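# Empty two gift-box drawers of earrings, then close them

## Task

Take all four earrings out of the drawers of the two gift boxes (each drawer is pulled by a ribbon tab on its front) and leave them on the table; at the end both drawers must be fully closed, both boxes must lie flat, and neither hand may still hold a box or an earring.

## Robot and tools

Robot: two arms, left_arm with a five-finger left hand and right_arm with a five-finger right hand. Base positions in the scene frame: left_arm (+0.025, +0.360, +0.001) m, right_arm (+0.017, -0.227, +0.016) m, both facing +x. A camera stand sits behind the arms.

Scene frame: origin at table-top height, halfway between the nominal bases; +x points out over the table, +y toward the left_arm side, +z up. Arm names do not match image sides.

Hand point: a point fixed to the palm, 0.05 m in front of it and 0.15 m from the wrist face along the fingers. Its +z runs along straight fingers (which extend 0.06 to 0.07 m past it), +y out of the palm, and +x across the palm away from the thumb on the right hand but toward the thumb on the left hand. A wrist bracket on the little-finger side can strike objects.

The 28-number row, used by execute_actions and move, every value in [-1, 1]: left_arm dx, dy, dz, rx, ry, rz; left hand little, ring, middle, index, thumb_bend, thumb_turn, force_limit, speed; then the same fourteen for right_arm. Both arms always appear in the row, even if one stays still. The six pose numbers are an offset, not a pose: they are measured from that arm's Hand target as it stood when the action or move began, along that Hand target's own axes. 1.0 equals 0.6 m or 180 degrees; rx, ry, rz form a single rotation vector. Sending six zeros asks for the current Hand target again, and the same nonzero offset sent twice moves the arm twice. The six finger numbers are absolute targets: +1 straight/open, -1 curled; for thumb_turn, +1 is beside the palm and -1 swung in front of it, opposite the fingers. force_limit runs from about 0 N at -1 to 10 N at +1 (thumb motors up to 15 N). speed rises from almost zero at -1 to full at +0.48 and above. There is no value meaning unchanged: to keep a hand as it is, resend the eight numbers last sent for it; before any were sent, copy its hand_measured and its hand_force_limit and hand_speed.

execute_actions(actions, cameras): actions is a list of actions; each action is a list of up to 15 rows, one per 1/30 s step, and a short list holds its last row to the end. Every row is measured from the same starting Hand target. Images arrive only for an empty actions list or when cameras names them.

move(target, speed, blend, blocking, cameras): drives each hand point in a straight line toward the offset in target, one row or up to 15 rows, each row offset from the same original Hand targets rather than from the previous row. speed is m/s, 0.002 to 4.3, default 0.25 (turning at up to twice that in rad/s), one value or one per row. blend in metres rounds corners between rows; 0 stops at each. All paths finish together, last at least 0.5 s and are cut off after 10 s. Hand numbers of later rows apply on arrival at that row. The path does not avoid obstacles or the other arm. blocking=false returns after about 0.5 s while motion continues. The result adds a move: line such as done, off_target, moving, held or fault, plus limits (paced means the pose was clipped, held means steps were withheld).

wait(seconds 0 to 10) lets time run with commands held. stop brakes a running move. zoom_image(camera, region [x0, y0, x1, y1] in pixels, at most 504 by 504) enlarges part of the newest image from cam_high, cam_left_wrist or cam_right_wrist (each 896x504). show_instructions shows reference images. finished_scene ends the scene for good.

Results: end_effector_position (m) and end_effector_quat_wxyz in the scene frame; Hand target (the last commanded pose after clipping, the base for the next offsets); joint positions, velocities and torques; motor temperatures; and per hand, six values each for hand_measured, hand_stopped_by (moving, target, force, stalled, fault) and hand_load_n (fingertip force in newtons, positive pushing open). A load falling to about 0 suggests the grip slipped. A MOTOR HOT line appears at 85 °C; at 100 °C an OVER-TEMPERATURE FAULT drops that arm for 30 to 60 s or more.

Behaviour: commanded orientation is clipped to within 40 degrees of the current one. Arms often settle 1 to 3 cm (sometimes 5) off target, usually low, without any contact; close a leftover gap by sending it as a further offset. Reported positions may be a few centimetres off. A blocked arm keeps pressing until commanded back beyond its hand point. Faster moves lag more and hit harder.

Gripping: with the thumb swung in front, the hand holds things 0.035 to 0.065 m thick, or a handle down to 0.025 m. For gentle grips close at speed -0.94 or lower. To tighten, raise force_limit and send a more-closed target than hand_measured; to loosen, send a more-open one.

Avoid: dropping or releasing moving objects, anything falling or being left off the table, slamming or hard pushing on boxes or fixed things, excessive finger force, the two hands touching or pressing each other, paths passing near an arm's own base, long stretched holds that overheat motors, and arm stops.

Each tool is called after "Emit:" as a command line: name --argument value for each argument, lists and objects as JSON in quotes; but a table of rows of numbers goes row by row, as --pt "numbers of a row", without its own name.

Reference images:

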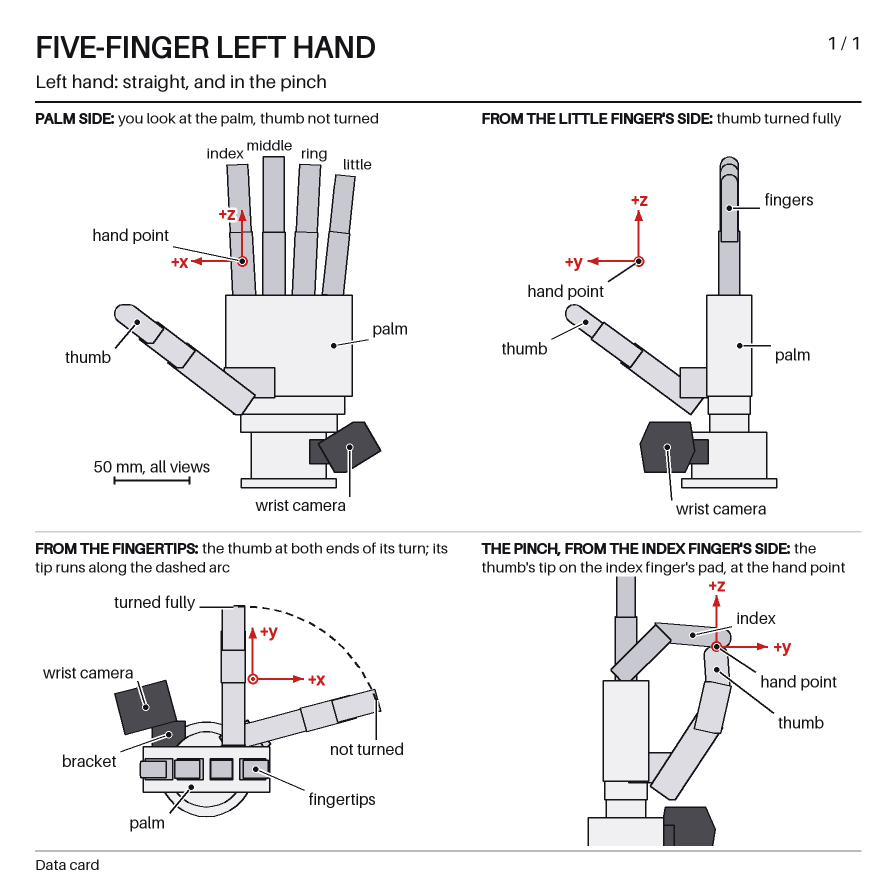

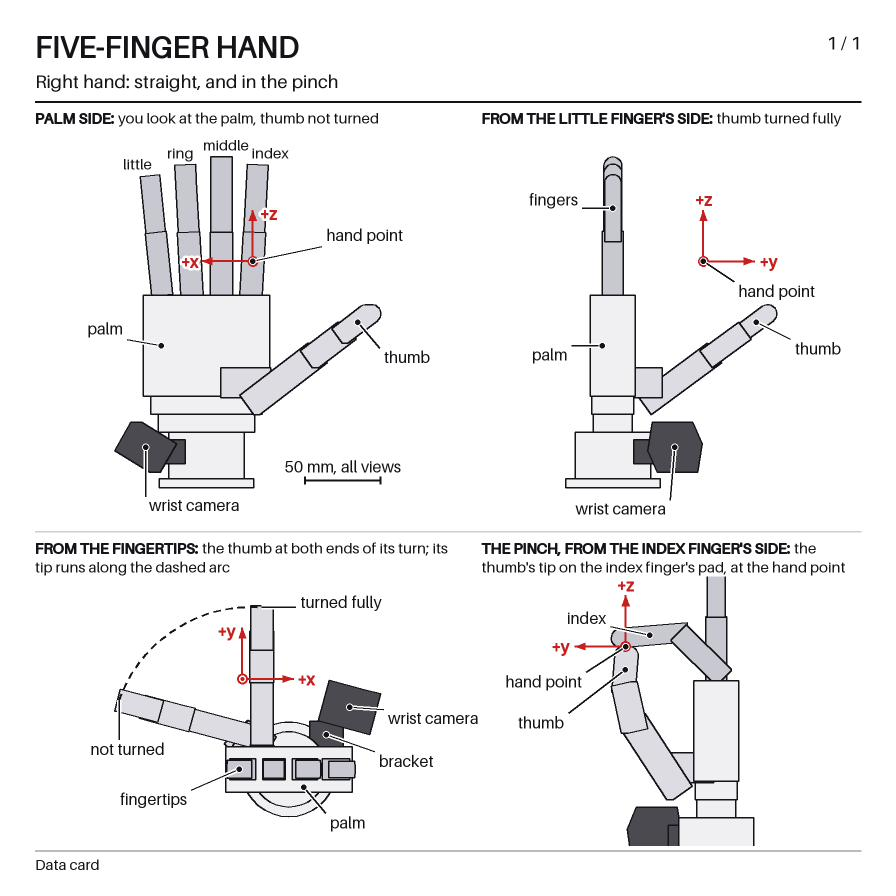

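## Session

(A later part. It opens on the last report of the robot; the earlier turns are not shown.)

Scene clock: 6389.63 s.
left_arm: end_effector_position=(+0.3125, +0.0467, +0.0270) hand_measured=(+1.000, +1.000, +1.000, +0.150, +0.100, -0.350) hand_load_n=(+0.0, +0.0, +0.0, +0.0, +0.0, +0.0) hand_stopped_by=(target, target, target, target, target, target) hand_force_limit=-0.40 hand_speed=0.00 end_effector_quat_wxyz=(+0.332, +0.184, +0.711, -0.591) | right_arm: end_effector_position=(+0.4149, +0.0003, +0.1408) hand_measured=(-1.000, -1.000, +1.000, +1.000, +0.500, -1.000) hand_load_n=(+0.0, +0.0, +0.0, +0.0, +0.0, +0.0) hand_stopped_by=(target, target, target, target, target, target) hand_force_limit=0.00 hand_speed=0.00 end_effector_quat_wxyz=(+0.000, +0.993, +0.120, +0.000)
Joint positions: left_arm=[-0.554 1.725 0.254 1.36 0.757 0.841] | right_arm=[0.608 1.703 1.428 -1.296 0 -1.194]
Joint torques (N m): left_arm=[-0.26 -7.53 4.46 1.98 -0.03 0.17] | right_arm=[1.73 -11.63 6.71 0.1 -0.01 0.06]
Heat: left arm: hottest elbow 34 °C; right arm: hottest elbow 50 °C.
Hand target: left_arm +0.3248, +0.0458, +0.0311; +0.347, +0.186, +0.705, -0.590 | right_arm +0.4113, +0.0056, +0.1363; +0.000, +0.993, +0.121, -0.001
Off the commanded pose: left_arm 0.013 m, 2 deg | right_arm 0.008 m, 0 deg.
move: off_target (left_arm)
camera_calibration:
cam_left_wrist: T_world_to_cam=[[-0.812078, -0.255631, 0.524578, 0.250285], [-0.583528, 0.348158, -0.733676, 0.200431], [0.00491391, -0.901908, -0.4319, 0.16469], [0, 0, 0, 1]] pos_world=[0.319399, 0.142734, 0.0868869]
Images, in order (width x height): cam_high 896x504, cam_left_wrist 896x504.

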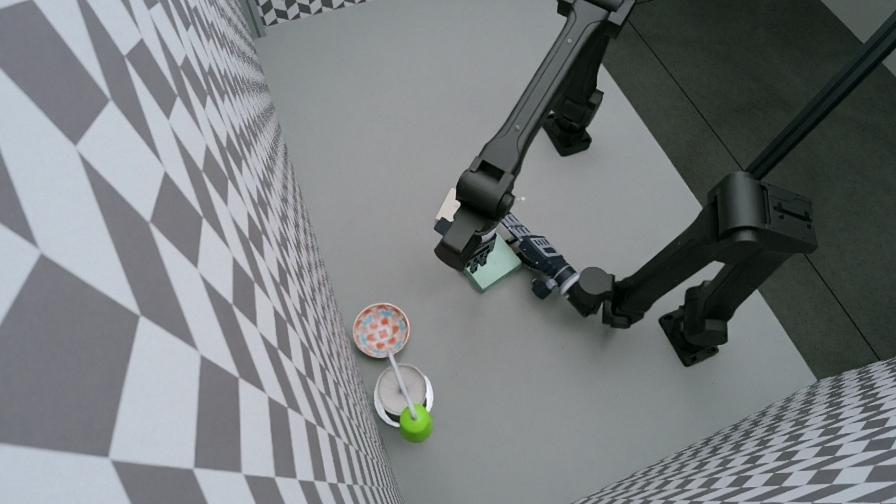

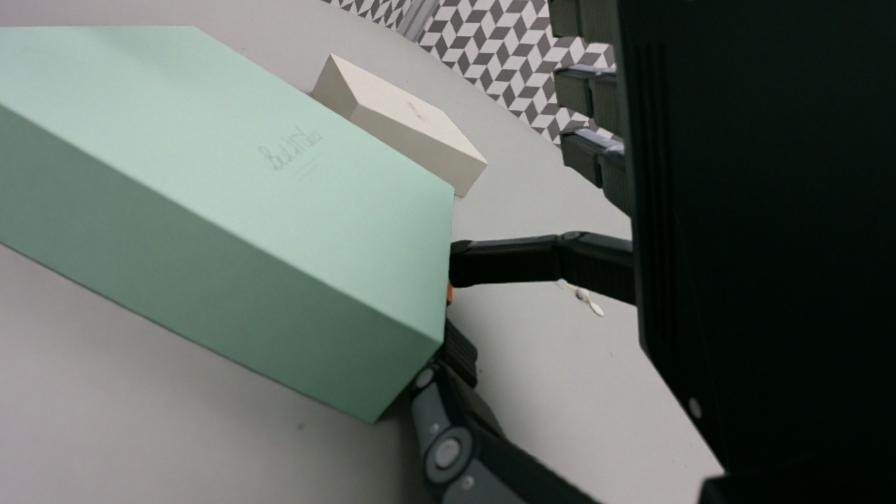

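Emit:
move --target '[0.0363,-0.0643,-0.0058,0,0,0, 1, 1, 1, 0.15, 0.1, -0.35, -0.4, 0, -0.0274,0.0207,0,0,0,0, -1,-1,1,1,0.5,-1,0,0]' --speed 0.05 --cameras '["cam_left_wrist", "cam_high"]'

Emit:
zoom_image --camera "cam_left_wrist" --region '[200, 100, 560, 460]'

Emit:
zoom_image --camera "cam_high" --region '[430, 190, 570, 310]'

Scene clock: 6416.50 s.
left_arm: end_effector_position=(+0.2883, +0.0387, +0.0400) hand_measured=(+1.000, +1.000, +1.000, +0.150, +0.100, -0.350) hand_load_n=(+0.0, +0.0, +0.0, -0.5, +0.0, +0.0) hand_stopped_by=(target, target, target, target, target, target) hand_force_limit=-0.40 hand_speed=0.00 end_effector_quat_wxyz=(+0.348, +0.183, +0.708, -0.586) | right_arm: end_effector_position=(+0.3986, -0.0113, +0.1261) hand_measured=(-1.000, -1.000, +1.000, +1.000, +0.500, -1.000) hand_load_n=(+0.0, +0.0, +0.0, +0.0, +0.0, +0.0) hand_stopped_by=(target, target, target, target, target, target) hand_force_limit=0.00 hand_speed=0.00 end_effector_quat_wxyz=(+0.008, +0.993, +0.120, -0.015)
Joint positions: left_arm=[-0.653 1.652 0.2 1.365 0.634 0.841] | right_arm=[0.608 1.688 1.364 -1.28 0 -1.194]
Joint torques (N m): left_arm=[-1.85 -7.82 2.26 1.8 -0.05 0.02] | right_arm=[0.79 -13.92 6.52 0.03 -0.01 -0.06]
Heat: left arm: hottest elbow 34 °C; right arm: hottest elbow 49 °C.
Hand target: left_arm +0.2829, +0.0369, +0.0431; +0.347, +0.186, +0.705, -0.590 | right_arm +0.3984, -0.0103, +0.1363; +0.000, +0.993, +0.121, -0.001
Off the commanded pose: left_arm 0.006 m, 1 deg | right_arm 0.010 m, 2 deg.
move: done
camera_calibration:
cam_left_wrist: T_world_to_cam=[[-0.819542, -0.272162, 0.504261, 0.22532], [-0.571874, 0.332853, -0.749779, 0.196514], [0.0362161, -0.902849, -0.428429, 0.153974], [0, 0, 0, 1]] pos_world=[0.291464, 0.134928, 0.099689]
Images, in order (width x height): cam_high 896x504, cam_left_wrist 896x504.

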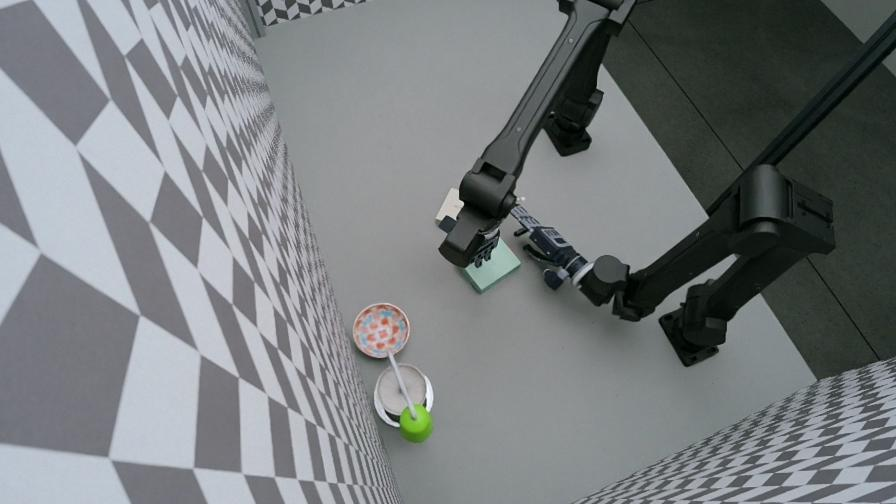

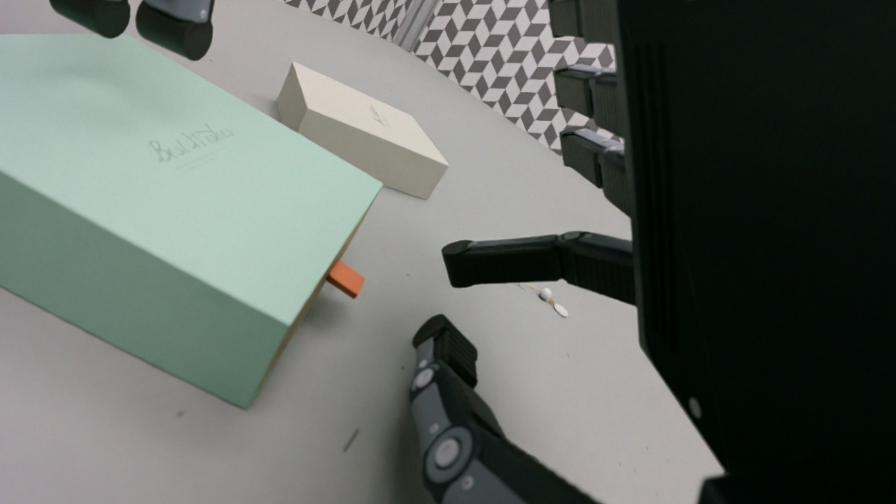

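Scaled by 1.400 from the camera's 896x504 image, which has a finer 1280x720 frame.

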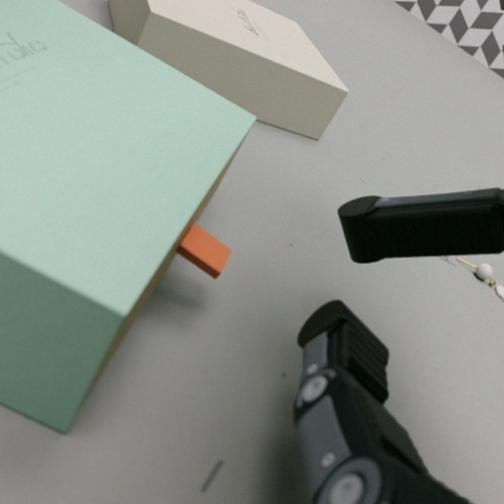

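Scaled by 3.600 from the camera's 896x504 image, which has a finer 1280x720 frame.

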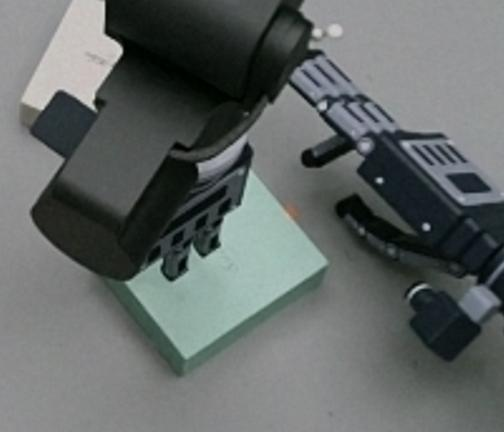

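Emit:
move --target '[-0.0202,0.0447,0.0348,0,0,0, 1, 1, 1, 0.15, 0.1, -0.35, -0.4, 0, 0,0,0,0,0,0, -1,-1,1,1,0.5,-1,0,0]' --speed 0.05 --cameras '["cam_left_wrist"]'

Emit:
zoom_image --camera "cam_left_wrist" --region '[200, 100, 560, 460]'

Scene clock: 6449.97 s.
left_arm: end_effector_position=(+0.3053, +0.0268, +0.0301) hand_measured=(+1.000, +1.000, +1.000, +0.150, +0.100, -0.350) hand_load_n=(+0.0, +0.0, +0.0, +0.0, +0.0, +0.0) hand_stopped_by=(target, target, target, target, target, target) hand_force_limit=-0.40 hand_speed=0.00 end_effector_quat_wxyz=(+0.340, +0.187, +0.709, -0.589) | right_arm: end_effector_position=(+0.3986, -0.0113, +0.1261) hand_measured=(-1.000, -1.000, +1.000, +1.000, +0.500, -1.000) hand_load_n=(+0.5, +0.0, +0.0, +0.0, +0.0, +0.0) hand_stopped_by=(target, target, target, target, target, target) hand_force_limit=0.00 hand_speed=0.00 end_effector_quat_wxyz=(+0.008, +0.993, +0.120, -0.015)
Joint positions: left_arm=[-0.639 1.723 0.263 1.365 0.665 0.841] | right_arm=[0.608 1.688 1.364 -1.28 0 -1.194]
Joint torques (N m): left_arm=[-0.15 -6.65 4.44 1.89 0.21 0.07] | right_arm=[0.91 -13.86 6.5 0.06 -0.01 -0.06]
Motor temperatures (°C): left_arm=[26 28 34 26 27 25] | right_arm=[26 29 47 25 27 26]
Heat: left arm: hottest elbow 34 °C; right arm: hottest elbow 47 °C.
Hand target: left_arm +0.3150, +0.0249, +0.0316; +0.347, +0.186, +0.705, -0.590 | right_arm +0.3984, -0.0103, +0.1363; +0.000, +0.993, +0.121, -0.001
Off the commanded pose: left_arm 0.010 m, 1 deg | right_arm 0.010 m, 2 deg.
move: done
camera_calibration:
cam_left_wrist: T_world_to_cam=[[-0.819774, -0.260154, 0.510186, 0.240638], [-0.5724, 0.344047, -0.744305, 0.202593], [0.0181059, -0.902193, -0.430953, 0.144017], [0, 0, 0, 1]] pos_world=[0.310625, 0.122833, 0.0900852]
Images, in order (width x height): cam_left_wrist 896x504.

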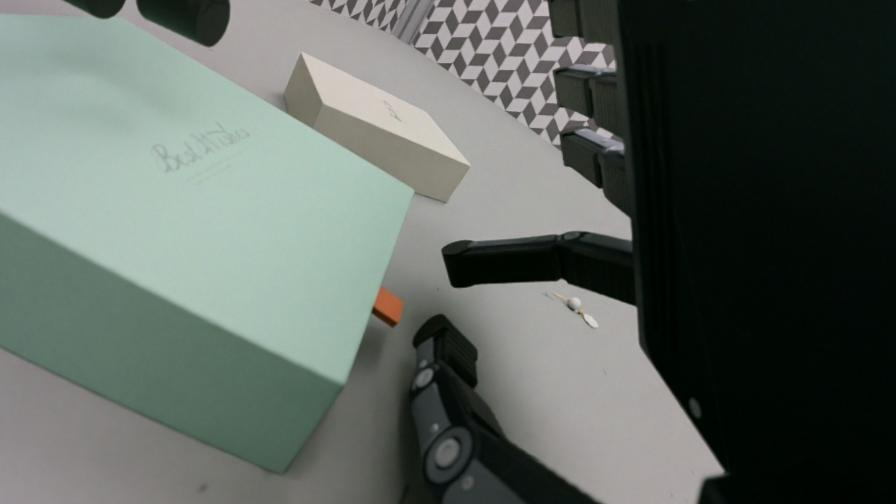

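Scaled by 1.400 from the camera's 896x504 image, which has a finer 1280x720 frame.

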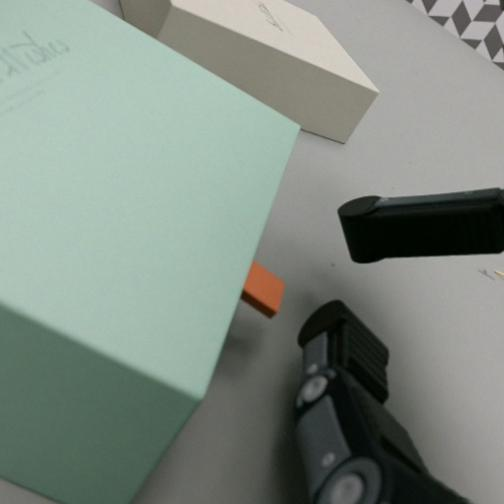

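Emit:
move --target '[-0.0135,0.0148,-0.0012,0,0,0, 1, 1, 1, 0.15, 0.1, -0.35, -0.4, 0, 0,0,0,0,0,0, -1,-1,1,1,0.5,-1,0,0]' --speed 0.03 --cameras '["cam_left_wrist"]'

Emit:
zoom_image --camera "cam_left_wrist" --region '[300, 200, 500, 400]'

Scene clock: 6469.47 s.
left_arm: end_effector_position=(+0.3163, +0.0298, +0.0324) hand_measured=(+1.000, +1.000, +1.000, +0.150, +0.100, -0.350) hand_load_n=(+0.5, +0.0, +0.0, +0.0, -0.5, +0.0) hand_stopped_by=(target, target, target, target, target, target) hand_force_limit=-0.40 hand_speed=0.00 end_effector_quat_wxyz=(+0.343, +0.188, +0.705, -0.592) | right_arm: end_effector_position=(+0.3986, -0.0113, +0.1261) hand_measured=(-1.000, -1.000, +1.000, +1.000, +0.500, -1.000) hand_load_n=(+0.0, +0.0, +0.0, +0.0, +0.0, +0.0) hand_stopped_by=(target, target, target, target, target, target) hand_force_limit=0.00 hand_speed=0.00 end_effector_quat_wxyz=(+0.008, +0.993, +0.120, -0.015)
Joint positions: left_arm=[-0.604 1.73 0.28 1.365 0.701 0.841] | right_arm=[0.608 1.688 1.364 -1.28 0 -1.194]
Joint torques (N m): left_arm=[0.21 -6.83 4.78 1.35 0.15 0.11] | right_arm=[0.97 -13.92 6.53 0.03 -0.01 -0.06]
Heat: left arm: hottest elbow 34 °C; right arm: hottest elbow 46 °C.
Hand target: left_arm +0.3263, +0.0290, +0.0311; +0.347, +0.186, +0.705, -0.590 | right_arm +0.3984, -0.0103, +0.1363; +0.000, +0.993, +0.121, -0.001
Off the commanded pose: left_arm 0.010 m, 1 deg | right_arm 0.010 m, 2 deg.
move: done
camera_calibration:
cam_left_wrist: T_world_to_cam=[[-0.823455, -0.254606, 0.507049, 0.250234], [-0.567044, 0.338427, -0.750952, 0.208186], [0.0195975, -0.905894, -0.423052, 0.146894], [0, 0, 0, 1]] pos_world=[0.321228, 0.126326, 0.091601]
Images, in order (width x height): cam_left_wrist 896x504.

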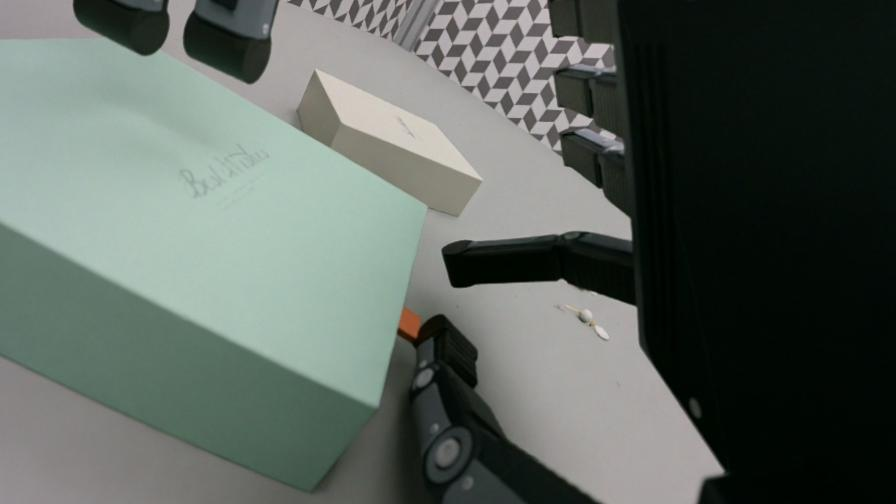

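Scaled by 2.520 from the camera's 896x504 image, which has a finer 1280x720 frame.

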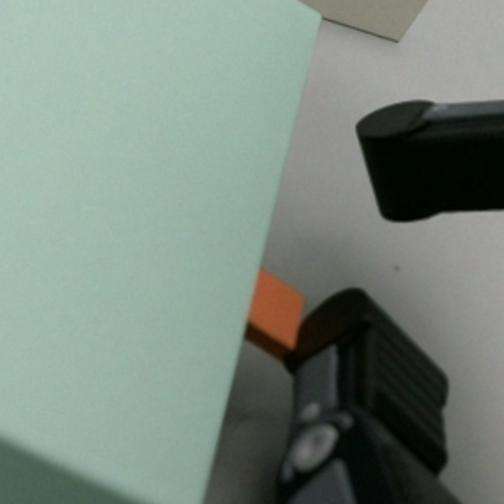

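Emit:
move --target '[0.024,-0.0155,-0.017,0,0,0, 1, 1, 1, 0.15, 0.1, -0.35, -0.4, 0, 0,0,0,0,0,0, -1,-1,1,1,0.5,-1,0,0]' --speed 0.03 --cameras '["cam_left_wrist"]'

Emit:
zoom_image --camera "cam_left_wrist" --region '[300, 200, 500, 400]'

Scene clock: 6496.47 s.
left_arm: end_effector_position=(+0.3132, +0.0351, +0.0326) hand_measured=(+1.000, +1.000, +1.000, +0.150, +0.100, -0.350) hand_load_n=(+0.0, +0.0, +0.0, +0.0, +0.0, +0.0) hand_stopped_by=(target, target, target, target, target, target) hand_force_limit=-0.40 hand_speed=0.00 end_effector_quat_wxyz=(+0.352, +0.184, +0.703, -0.590) | right_arm: end_effector_position=(+0.3986, -0.0113, +0.1261) hand_measured=(-1.000, -1.000, +1.000, +1.000, +0.500, -1.000) hand_load_n=(+0.0, +0.0, +0.0, +0.0, +0.0, +0.0) hand_stopped_by=(target, target, target, target, target, target) hand_force_limit=0.00 hand_speed=0.00 end_effector_quat_wxyz=(+0.008, +0.993, +0.120, -0.015)
Joint positions: left_arm=[-0.604 1.737 0.259 1.403 0.684 0.841] | right_arm=[0.608 1.688 1.364 -1.28 0 -1.194]
Joint torques (N m): left_arm=[-1.49 -6.95 2.06 1.99 -0.1 0.08] | right_arm=[0.85 -13.92 6.53 0.08 -0.01 -0.06]
Heat: left arm: hottest elbow 34 °C; right arm: hottest elbow 46 °C.
Hand target: left_arm +0.3074, +0.0343, +0.0281; +0.347, +0.186, +0.705, -0.590 | right_arm +0.3984, -0.0103, +0.1363; +0.000, +0.993, +0.121, -0.001
Off the commanded pose: left_arm 0.007 m, 1 deg | right_arm 0.010 m, 2 deg.
move: done
camera_calibration:
cam_left_wrist: T_world_to_cam=[[-0.823838, -0.265697, 0.500695, 0.249671], [-0.565528, 0.325559, -0.757753, 0.205063], [0.0383268, -0.907423, -0.418467, 0.145845], [0, 0, 0, 1]] pos_world=[0.316068, 0.13192, 0.091409]
Images, in order (width x height): cam_left_wrist 896x504.

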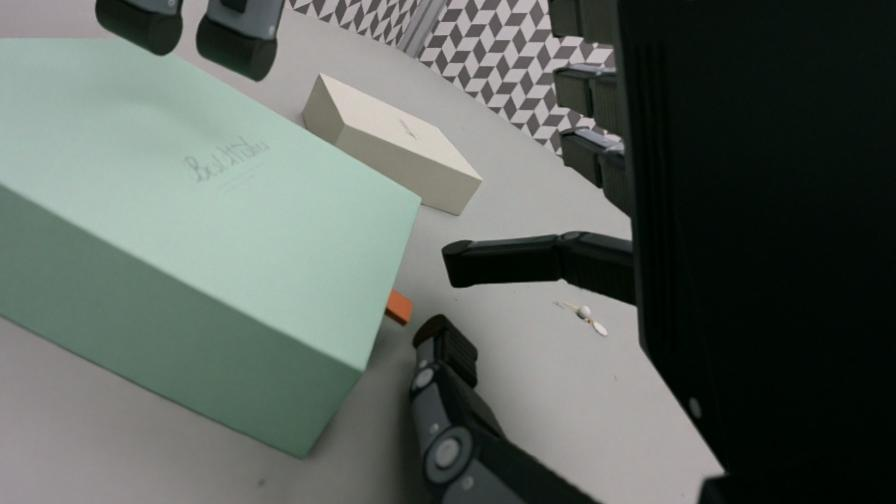

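Scaled by 2.520 from the camera's 896x504 image, which has a finer 1280x720 frame.

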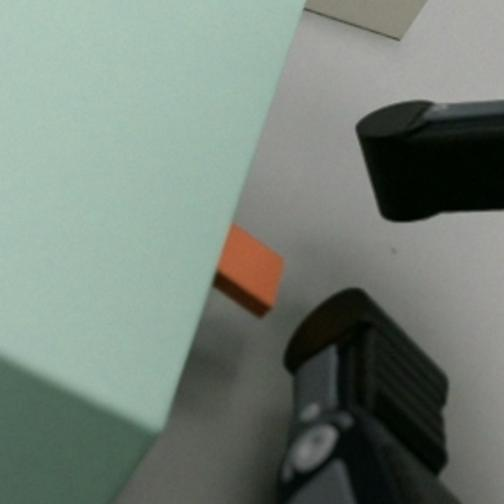

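Emit:
move --target '[-0.0163,0.0208,0.005,0,0,0, 1, 1, 1, 0.15, 0.1, -0.35, -0.4, 0, 0,0,0,0,0,0, -1,-1,1,1,0.5,-1,0,0]' --speed 0.03 --cameras '["cam_left_wrist"]'

Emit:
zoom_image --camera "cam_left_wrist" --region '[300, 200, 500, 400]'

Scene clock: 6524.27 s.
left_arm: end_effector_position=(+0.3151, +0.0361, +0.0284) hand_measured=(+1.000, +1.000, +1.000, +0.150, +0.100, -0.350) hand_load_n=(+0.0, +0.0, +0.0, +0.0, +0.0, +0.0) hand_stopped_by=(target, target, target, target, target, target) hand_force_limit=-0.40 hand_speed=0.00 end_effector_quat_wxyz=(+0.344, +0.188, +0.704, -0.592) | right_arm: end_effector_position=(+0.3986, -0.0113, +0.1261) hand_measured=(-1.000, -1.000, +1.000, +1.000, +0.500, -1.000) hand_load_n=(+0.0, +0.0, +0.0, +0.5, +0.0, +0.0) hand_stopped_by=(target, target, target, target, target, target) hand_force_limit=0.00 hand_speed=0.00 end_effector_quat_wxyz=(+0.008, +0.993, +0.120, -0.015)
Joint positions: left_arm=[-0.588 1.754 0.269 1.404 0.716 0.841] | right_arm=[0.608 1.688 1.364 -1.28 0 -1.194]
Joint torques (N m): left_arm=[0.15 -6.3 4.05 1.37 0.17 0.13] | right_arm=[0.91 -13.86 6.5 0.02 -0.01 -0.06]
Heat: left arm: hottest elbow 33 °C; right arm: hottest elbow 45 °C.
Hand target: left_arm +0.3234, +0.0359, +0.0260; +0.347, +0.186, +0.705, -0.590 | right_arm +0.3984, -0.0103, +0.1363; +0.000, +0.993, +0.121, -0.001
Off the commanded pose: left_arm 0.009 m, 0 deg | right_arm 0.010 m, 2 deg.
move: done
camera_calibration:
cam_left_wrist: T_world_to_cam=[[-0.82356, -0.255083, 0.506637, 0.253], [-0.566806, 0.335592, -0.752402, 0.202472], [0.021901, -0.906813, -0.420963, 0.150236], [0, 0, 0, 1]] pos_world=[0.319833, 0.132824, 0.0874053]
Images, in order (width x height): cam_left_wrist 896x504.

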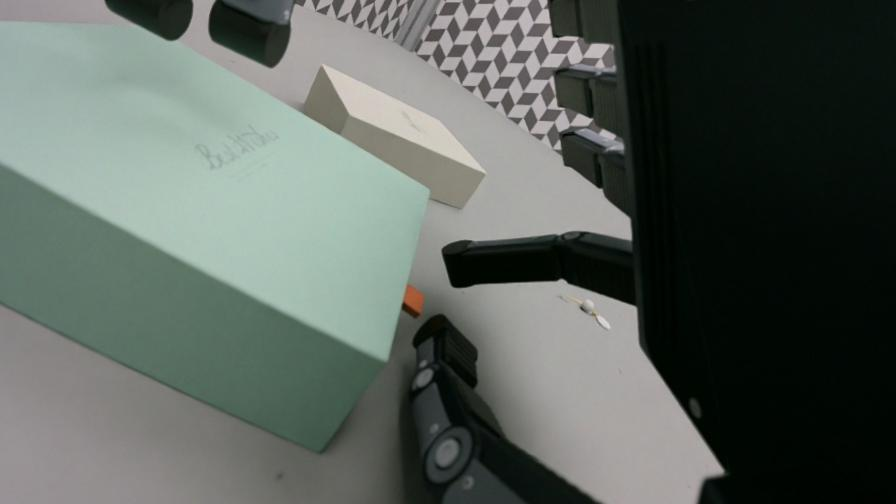

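Scaled by 2.520 from the camera's 896x504 image, which has a finer 1280x720 frame.

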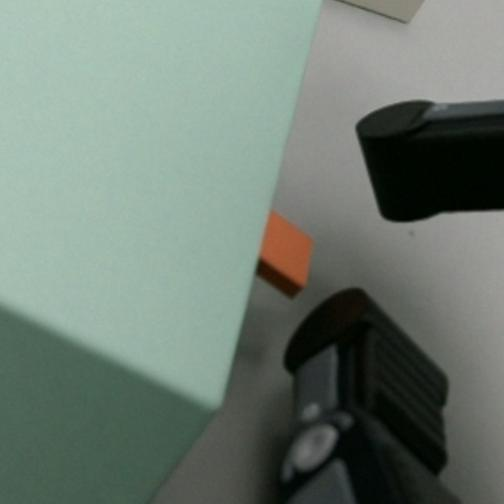

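Emit:
move --target '[-0.0082,0.007,-0.0015,0,0,0, 1, 1, 1, 0.15, 0.1, -0.35, -0.4, 0, 0,0,0,0,0,0, -1,-1,1,1,0.5,-1,0,0]' --speed 0.03 --cameras '["cam_left_wrist"]'

Emit:
zoom_image --camera "cam_left_wrist" --region '[300, 200, 500, 400]'

Scene clock: 6536.87 s.
left_arm: end_effector_position=(+0.3206, +0.0383, +0.0293) hand_measured=(+1.000, +1.000, +1.000, +0.150, +0.100, -0.350) hand_load_n=(+0.0, +0.0, +0.0, +0.0, +0.0, +0.0) hand_stopped_by=(target, target, target, target, target, target) hand_force_limit=-0.40 hand_speed=0.00 end_effector_quat_wxyz=(+0.344, +0.188, +0.703, -0.593) | right_arm: end_effector_position=(+0.3986, -0.0113, +0.1261) hand_measured=(-1.000, -1.000, +1.000, +1.000, +0.500, -1.000) hand_load_n=(+0.0, +0.0, +0.0, +0.0, +0.0, +0.0) hand_stopped_by=(target, target, target, target, target, target) hand_force_limit=0.00 hand_speed=0.00 end_effector_quat_wxyz=(+0.008, +0.993, +0.120, -0.015)
Joint positions: left_arm=[-0.569 1.754 0.277 1.396 0.736 0.841] | right_arm=[0.608 1.688 1.364 -1.28 0 -1.194]
Joint torques (N m): left_arm=[0.44 -7.18 4.21 1.2 0.21 0.14] | right_arm=[0.97 -13.92 6.5 0.03 -0.01 -0.06]
Heat: left arm: hottest elbow 33 °C; right arm: hottest elbow 45 °C.
Hand target: left_arm +0.3293, +0.0384, +0.0267; +0.347, +0.186, +0.705, -0.590 | right_arm +0.3984, -0.0103, +0.1363; +0.000, +0.993, +0.121, -0.001
Off the commanded pose: left_arm 0.009 m, 1 deg | right_arm 0.010 m, 2 deg.
move: done
camera_calibration:
cam_left_wrist: T_world_to_cam=[[-0.823929, -0.253393, 0.506885, 0.257679], [-0.566288, 0.334358, -0.753341, 0.205353], [0.02141, -0.907743, -0.418981, 0.152565], [0, 0, 0, 1]] pos_world=[0.325332, 0.135122, 0.0880096]
Images, in order (width x height): cam_left_wrist 896x504.

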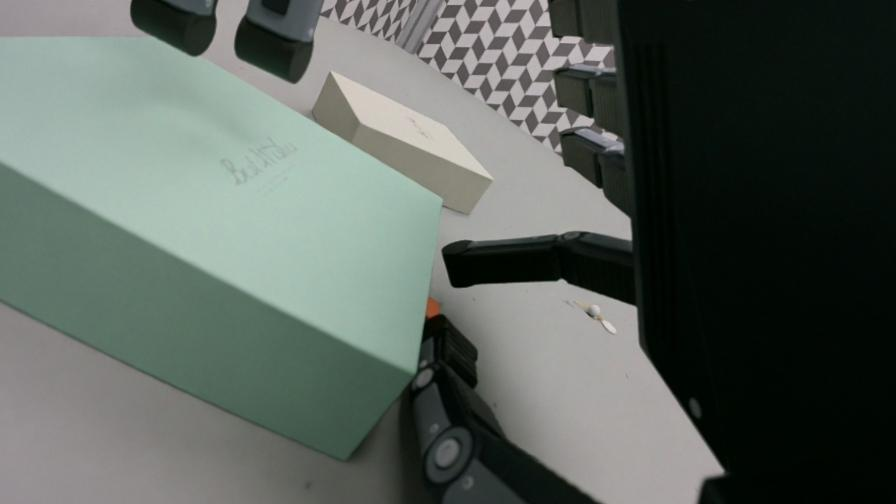

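Scaled by 2.520 from the camera's 896x504 image, which has a finer 1280x720 frame.

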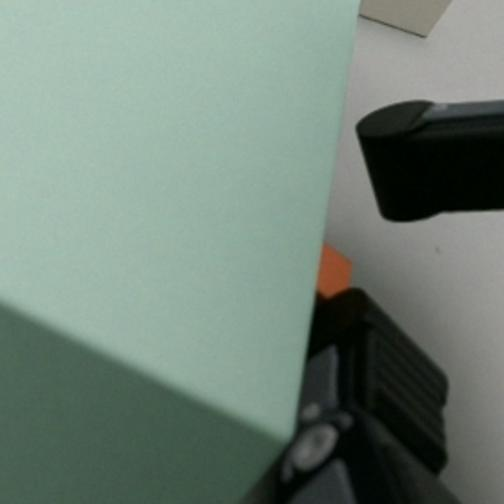

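Emit:
move --target '[0,0,0,0,0,0, 1, 1, 1, -0.5, 0.1, -0.35, -0.4, -0.9, 0,0,0,0,0,0, -1,-1,1,1,0.5,-1,0,0]' --speed 0.03 --cameras '["cam_left_wrist"]'

Emit:
zoom_image --camera "cam_left_wrist" --region '[300, 200, 500, 400]'

Scene clock: 6549.03 s.
left_arm: end_effector_position=(+0.3204, +0.0383, +0.0293) hand_measured=(+1.000, +1.000, +1.000, -0.118, +0.100, -0.350) hand_load_n=(+0.0, +0.0, +0.0, +4.5, +1.5, -0.5) hand_stopped_by=(target, target, target, force, target, target) hand_force_limit=-0.40 hand_speed=-0.90 end_effector_quat_wxyz=(+0.344, +0.188, +0.703, -0.593) | right_arm: end_effector_position=(+0.3986, -0.0113, +0.1261) hand_measured=(-1.000, -1.000, +1.000, +1.000, +0.500, -1.000) hand_load_n=(+0.0, +0.0, +0.0, +0.0, +0.0, +0.0) hand_stopped_by=(target, target, target, target, target, target) hand_force_limit=0.00 hand_speed=0.00 end_effector_quat_wxyz=(+0.008, +0.993, +0.120, -0.015)
Joint positions: left_arm=[-0.569 1.754 0.277 1.396 0.736 0.841] | right_arm=[0.608 1.688 1.364 -1.28 0 -1.194]
Joint torques (N m): left_arm=[0.09 -7.3 4.3 1.22 0.17 0.14] | right_arm=[0.91 -13.98 6.53 0.05 -0.01 -0.06]
Heat: left arm: hottest elbow 33 °C; right arm: hottest elbow 45 °C.
Hand target: left_arm +0.3293, +0.0383, +0.0267; +0.347, +0.186, +0.705, -0.590 | right_arm +0.3984, -0.0103, +0.1363; +0.000, +0.993, +0.121, -0.001
Off the commanded pose: left_arm 0.009 m, 1 deg | right_arm 0.010 m, 2 deg.
move: done
camera_calibration:
cam_left_wrist: T_world_to_cam=[[-0.824085, -0.252743, 0.506957, 0.257608], [-0.566088, 0.334712, -0.753334, 0.205273], [0.0207151, -0.907794, -0.418905, 0.152701], [0, 0, 0, 1]] pos_world=[0.32533, 0.135022, 0.0880097]
Images, in order (width x height): cam_left_wrist 896x504.

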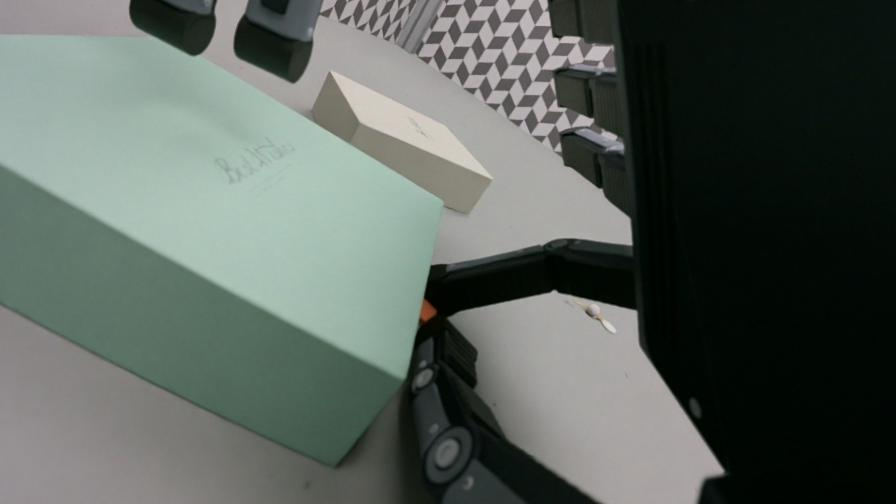

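Scaled by 2.520 from the camera's 896x504 image, which has a finer 1280x720 frame.

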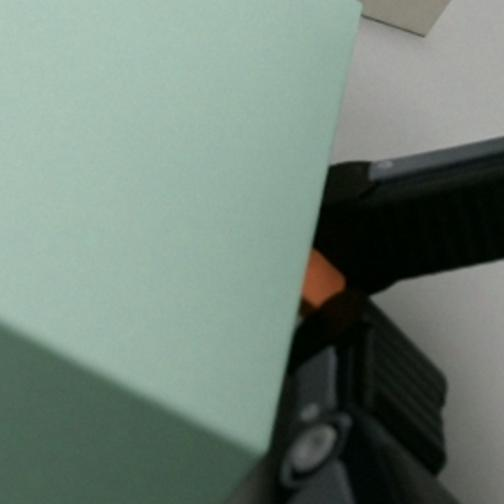

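Emit:
move --target '[0,0,0,0,0,0, 1, 1, 1, -0.5, 0.1, -0.35, -0.4, -0.9, -0.012,0.003,0.05,0,0,0, -1,-1,1,1,0.5,-1,0,0]' --speed 0.05 --cameras '["cam_left_wrist"]'

Scene clock: 6558.10 s.
left_arm: end_effector_position=(+0.3205, +0.0384, +0.0293) hand_measured=(+1.000, +1.000, +1.000, -0.118, +0.100, -0.350) hand_load_n=(+0.0, +0.0, +0.0, +4.5, +1.5, -0.5) hand_stopped_by=(target, target, target, force, target, target) hand_force_limit=-0.40 hand_speed=-0.90 end_effector_quat_wxyz=(+0.344, +0.188, +0.703, -0.593) | right_arm: end_effector_position=(+0.3936, -0.0149, +0.1098) hand_measured=(-1.000, -1.000, +1.000, +1.000, +0.500, -1.000) hand_load_n=(+0.0, +0.0, -0.5, +0.0, +0.0, +0.0) hand_stopped_by=(target, target, target, target, target, target) hand_force_limit=0.00 hand_speed=0.00 end_effector_quat_wxyz=(+0.003, +0.993, +0.120, -0.006)
Joint positions: left_arm=[-0.568 1.754 0.277 1.396 0.736 0.841] | right_arm=[0.608 1.673 1.301 -1.212 0 -1.194]
Joint torques (N m): left_arm=[-0.21 -6.65 4.27 1.24 0.18 0.12] | right_arm=[1.08 -11.87 5.7 0.58 -0.01 -0.04]
Heat: left arm: hottest elbow 33 °C; right arm: hottest elbow 45 °C.
Hand target: left_arm +0.3294, +0.0384, +0.0267; +0.347, +0.186, +0.705, -0.590 | right_arm +0.3917, -0.0139, +0.1063; +0.000, +0.993, +0.121, -0.001
Off the commanded pose: left_arm 0.009 m, 1 deg | right_arm 0.004 m, 1 deg.
move: done
camera_calibration:
cam_left_wrist: T_world_to_cam=[[-0.824002, -0.253011, 0.506958, 0.257669], [-0.566197, 0.334523, -0.753336, 0.205267], [0.021013, -0.907788, -0.418902, 0.152784], [0, 0, 0, 1]] pos_world=[0.325331, 0.135222, 0.0880097]
Images, in order (width x height): cam_left_wrist 896x504.

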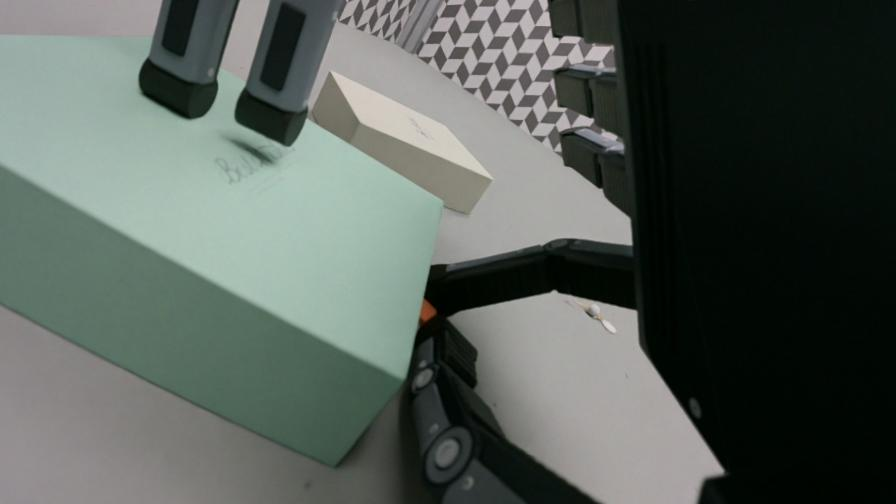

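Emit:
move --target '[0,0,0,0,0,0, 1, 1, 1, -0.5, 0.1, -0.35, -0.4, -0.9, 0,0,0.035,0,0,0, -1,-1,1,1,0.5,-1,0,0]' --speed 0.04

Emit:
move --target '[0.0375,-0.0259,-0.0011,0,0,0, 1, 1, 1, -0.5, 0.1, -0.35, -0.4, -0.9, 0,0,0,0,0,0, -1,-1,1,1,0.5,-1,0,0]' --speed 0.04 --cameras '["cam_left_wrist", "cam_high"]'

Scene clock: 6567.77 s.
left_arm: end_effector_position=(+0.3205, +0.0384, +0.0293) hand_measured=(+1.000, +1.000, +1.000, -0.118, +0.100, -0.350) hand_load_n=(+0.0, -0.5, +0.0, +4.5, +1.5, -0.5) hand_stopped_by=(target, target, target, force, target, target) hand_force_limit=-0.40 hand_speed=-0.90 end_effector_quat_wxyz=(+0.344, +0.188, +0.703, -0.593) | right_arm: end_effector_position=(+0.3925, -0.0157, +0.1074) hand_measured=(-1.000, -1.000, +1.000, +1.000, +0.500, -1.000) hand_load_n=(+0.0, +0.0, -2.5, +0.0, +0.0, +0.0) hand_stopped_by=(target, target, target, target, target, target) hand_force_limit=0.00 hand_speed=0.00 end_effector_quat_wxyz=(-0.002, +0.993, +0.120, +0.003)
Joint positions: left_arm=[-0.568 1.754 0.277 1.396 0.736 0.841] | right_arm=[0.608 1.658 1.278 -1.184 0 -1.194]
Joint torques (N m): left_arm=[0.03 -7.06 4.29 1.2 0.18 0.14] | right_arm=[1.03 -9.11 4.92 1.55 -0.01 -0.04]
Heat: left arm: hottest elbow 34 °C; right arm: hottest elbow 45 °C.
Hand target: left_arm +0.3294, +0.0384, +0.0267; +0.347, +0.186, +0.705, -0.590 | right_arm +0.3917, -0.0139, +0.0852; +0.000, +0.993, +0.121, -0.001
Off the commanded pose: left_arm 0.009 m, 1 deg | right_arm 0.022 m, 1 deg.
move: off_target (right_arm)

Scene clock: 6569.00 s.
left_arm: end_effector_position=(+0.3109, +0.0345, +0.0265) hand_measured=(+1.000, +1.000, +1.000, -0.118, +0.100, -0.350) hand_load_n=(-0.5, +0.0, +0.0, +3.5, +1.5, -0.5) hand_stopped_by=(target, target, target, force, target, target) hand_force_limit=-0.40 hand_speed=-0.90 end_effector_quat_wxyz=(+0.354, +0.183, +0.704, -0.588) | right_arm: end_effector_position=(+0.3951, -0.0138, +0.1069) hand_measured=(-1.000, -1.000, +1.000, +1.000, +0.500, -1.000) hand_load_n=(+0.0, +0.0, -2.0, +0.0, +0.0, +0.0) hand_stopped_by=(target, target, target, target, target, target) hand_force_limit=0.00 hand_speed=0.00 end_effector_quat_wxyz=(-0.005, +0.993, +0.120, +0.008)
Joint positions: left_arm=[-0.616 1.776 0.255 1.448 0.666 0.841] | right_arm=[0.608 1.657 1.278 -1.172 0 -1.194]
Joint torques (N m): left_arm=[-1.85 -7 1.68 1.96 -0.01 0.07] | right_arm=[1.08 -9.05 4.97 1.14 -0.01 -0.04]
Heat: left arm: hottest elbow 34 °C; right arm: hottest elbow 45 °C.
Hand target: left_arm +0.3032, +0.0322, +0.0216; +0.347, +0.186, +0.705, -0.590 | right_arm +0.3916, -0.0139, +0.0852; +0.000, +0.993, +0.121, -0.001
Off the commanded pose: left_arm 0.009 m, 1 deg | right_arm 0.022 m, 1 deg.
move: off_target (right_arm)
camera_calibration:
cam_left_wrist: T_world_to_cam=[[-0.823191, -0.27125, 0.498779, 0.250792], [-0.565945, 0.321745, -0.759069, 0.199527], [0.0454184, -0.90714, -0.41837, 0.140649], [0, 0, 0, 1]] pos_world=[0.312983, 0.131419, 0.0852087]
Images, in order (width x height): cam_high 896x504, cam_left_wrist 896x504.

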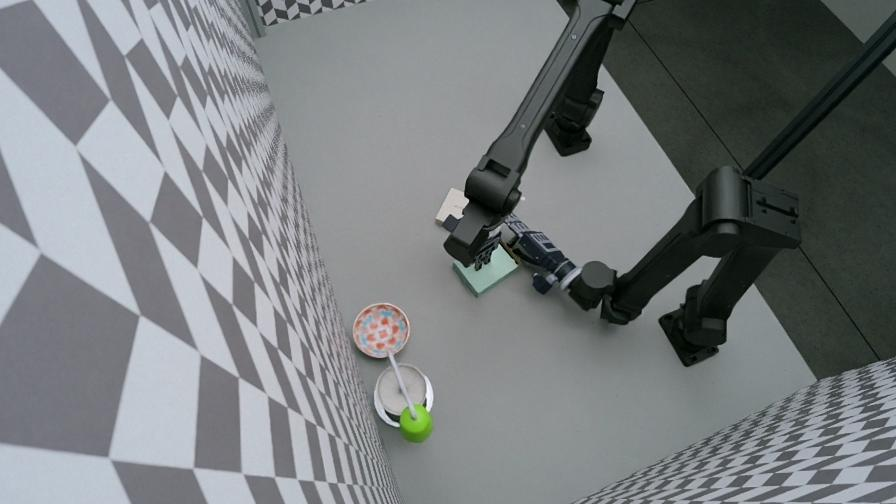

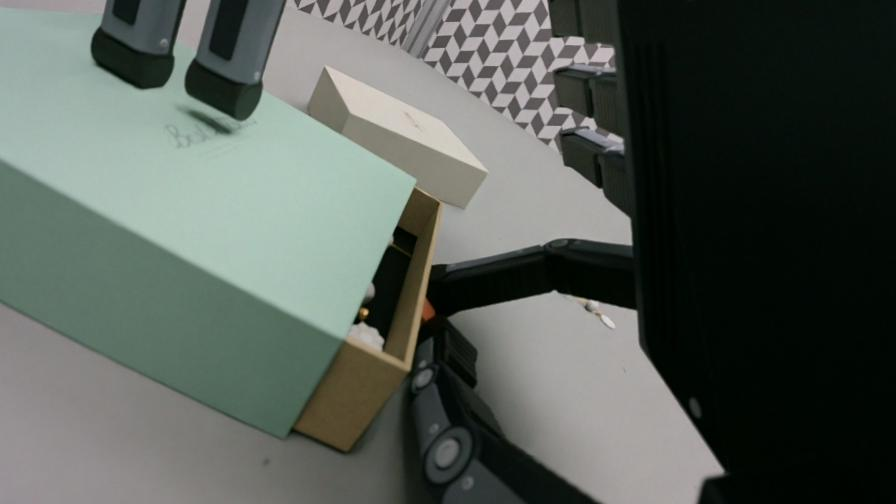

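Emit:
move --target '[0.033,-0.0377,-0.0008,0,0,0, 1, 1, 1, -0.5, 0.1, -0.35, -0.4, -0.9, 0,0,0,0,0,0, -1,-1,1,1,0.5,-1,0,0]' --speed 0.04 --cameras '["cam_left_wrist", "cam_high"]'

Scene clock: 6578.80 s.
left_arm: end_effector_position=(+0.2804, +0.0256, +0.0240) hand_measured=(+1.000, +1.000, +1.000, -0.118, +0.100, -0.350) hand_load_n=(+0.0, +0.0, +0.0, +0.0, +0.5, +0.0) hand_stopped_by=(target, target, target, force, target, target) hand_force_limit=-0.40 hand_speed=-0.90 end_effector_quat_wxyz=(+0.351, +0.185, +0.706, -0.587) | right_arm: end_effector_position=(+0.3951, -0.0138, +0.1069) hand_measured=(-1.000, -1.000, +1.000, +1.000, +0.500, -1.000) hand_load_n=(+0.0, +0.0, -1.5, +0.0, +0.0, +0.0) hand_stopped_by=(target, target, target, target, target, target) hand_force_limit=0.00 hand_speed=0.00 end_effector_quat_wxyz=(-0.005, +0.993, +0.120, +0.008)
Joint positions: left_arm=[-0.717 1.776 0.209 1.489 0.57 0.838] | right_arm=[0.608 1.657 1.278 -1.172 0 -1.194]
Joint torques (N m): left_arm=[-1.67 -7.59 1.26 2.11 -0.08 -0.03] | right_arm=[1.03 -9.05 4.97 1.14 -0.01 -0.04]
Heat: left arm: hottest elbow 33 °C; right arm: hottest elbow 44 °C.
Hand target: left_arm +0.2744, +0.0244, +0.0236; +0.347, +0.186, +0.705, -0.590 | right_arm +0.3916, -0.0139, +0.0852; +0.000, +0.993, +0.121, -0.001
Off the commanded pose: left_arm 0.006 m, 1 deg | right_arm 0.022 m, 1 deg.
move: off_target (right_arm)
camera_calibration:
cam_left_wrist: T_world_to_cam=[[-0.823195, -0.270971, 0.498924, 0.224431], [-0.566368, 0.330457, -0.755, 0.183036], [0.0397101, -0.904087, -0.4255, 0.134607], [0, 0, 0, 1]] pos_world=[0.283071, 0.122026, 0.0834938]
Images, in order (width x height): cam_high 896x504, cam_left_wrist 896x504.

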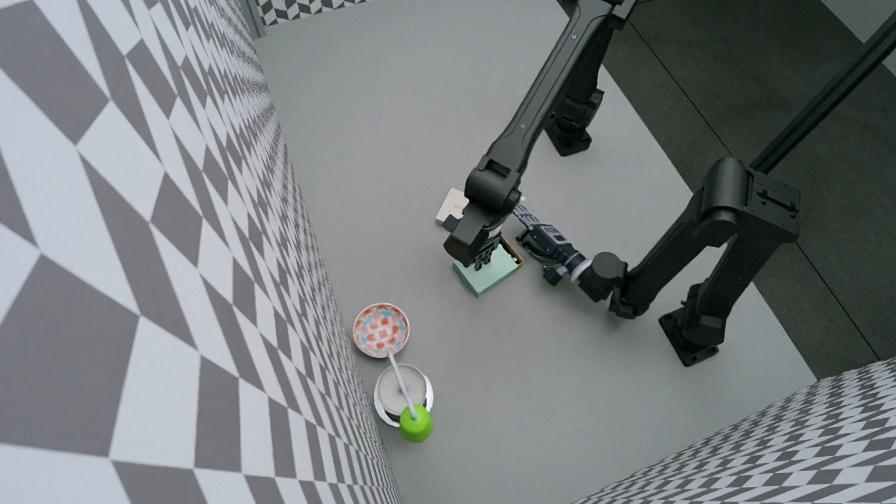

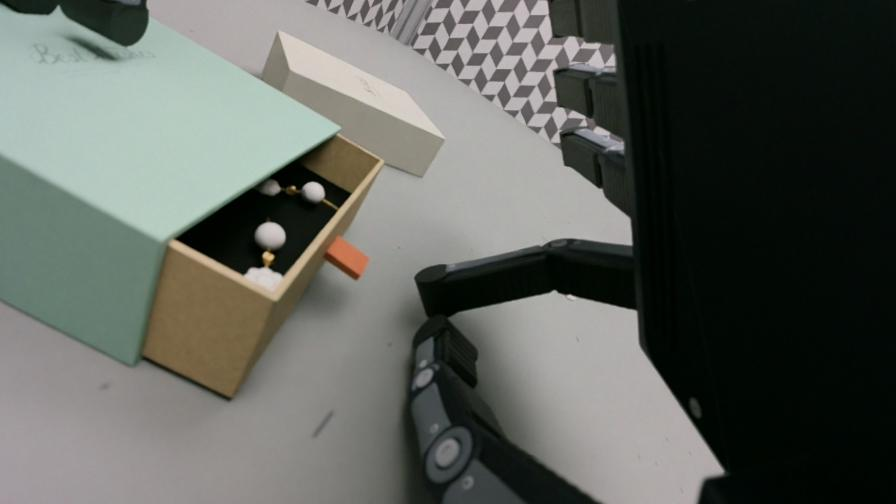

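Emit:
zoom_image --camera "cam_left_wrist" --region '[120, 80, 480, 420]'

Emit:
zoom_image --camera "cam_high" --region '[440, 190, 560, 310]'

Scaled by 1.400 from the camera's 896x504 image, which has a finer 1280x720 frame.

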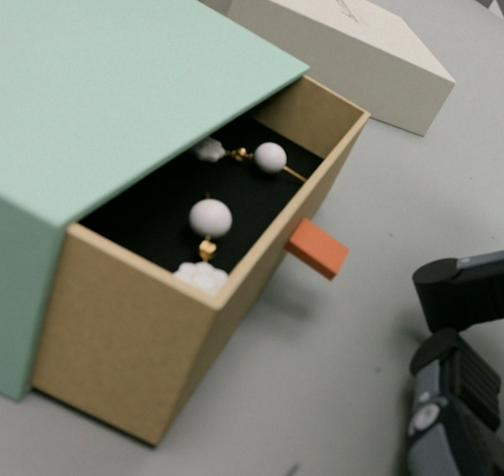

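Scaled by 4.200 from the camera's 896x504 image, which has a finer 1280x720 frame.

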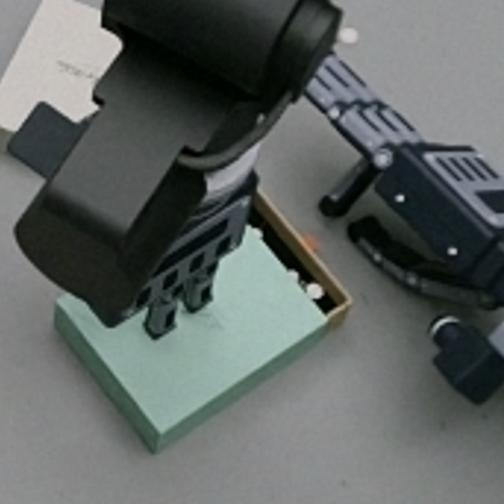

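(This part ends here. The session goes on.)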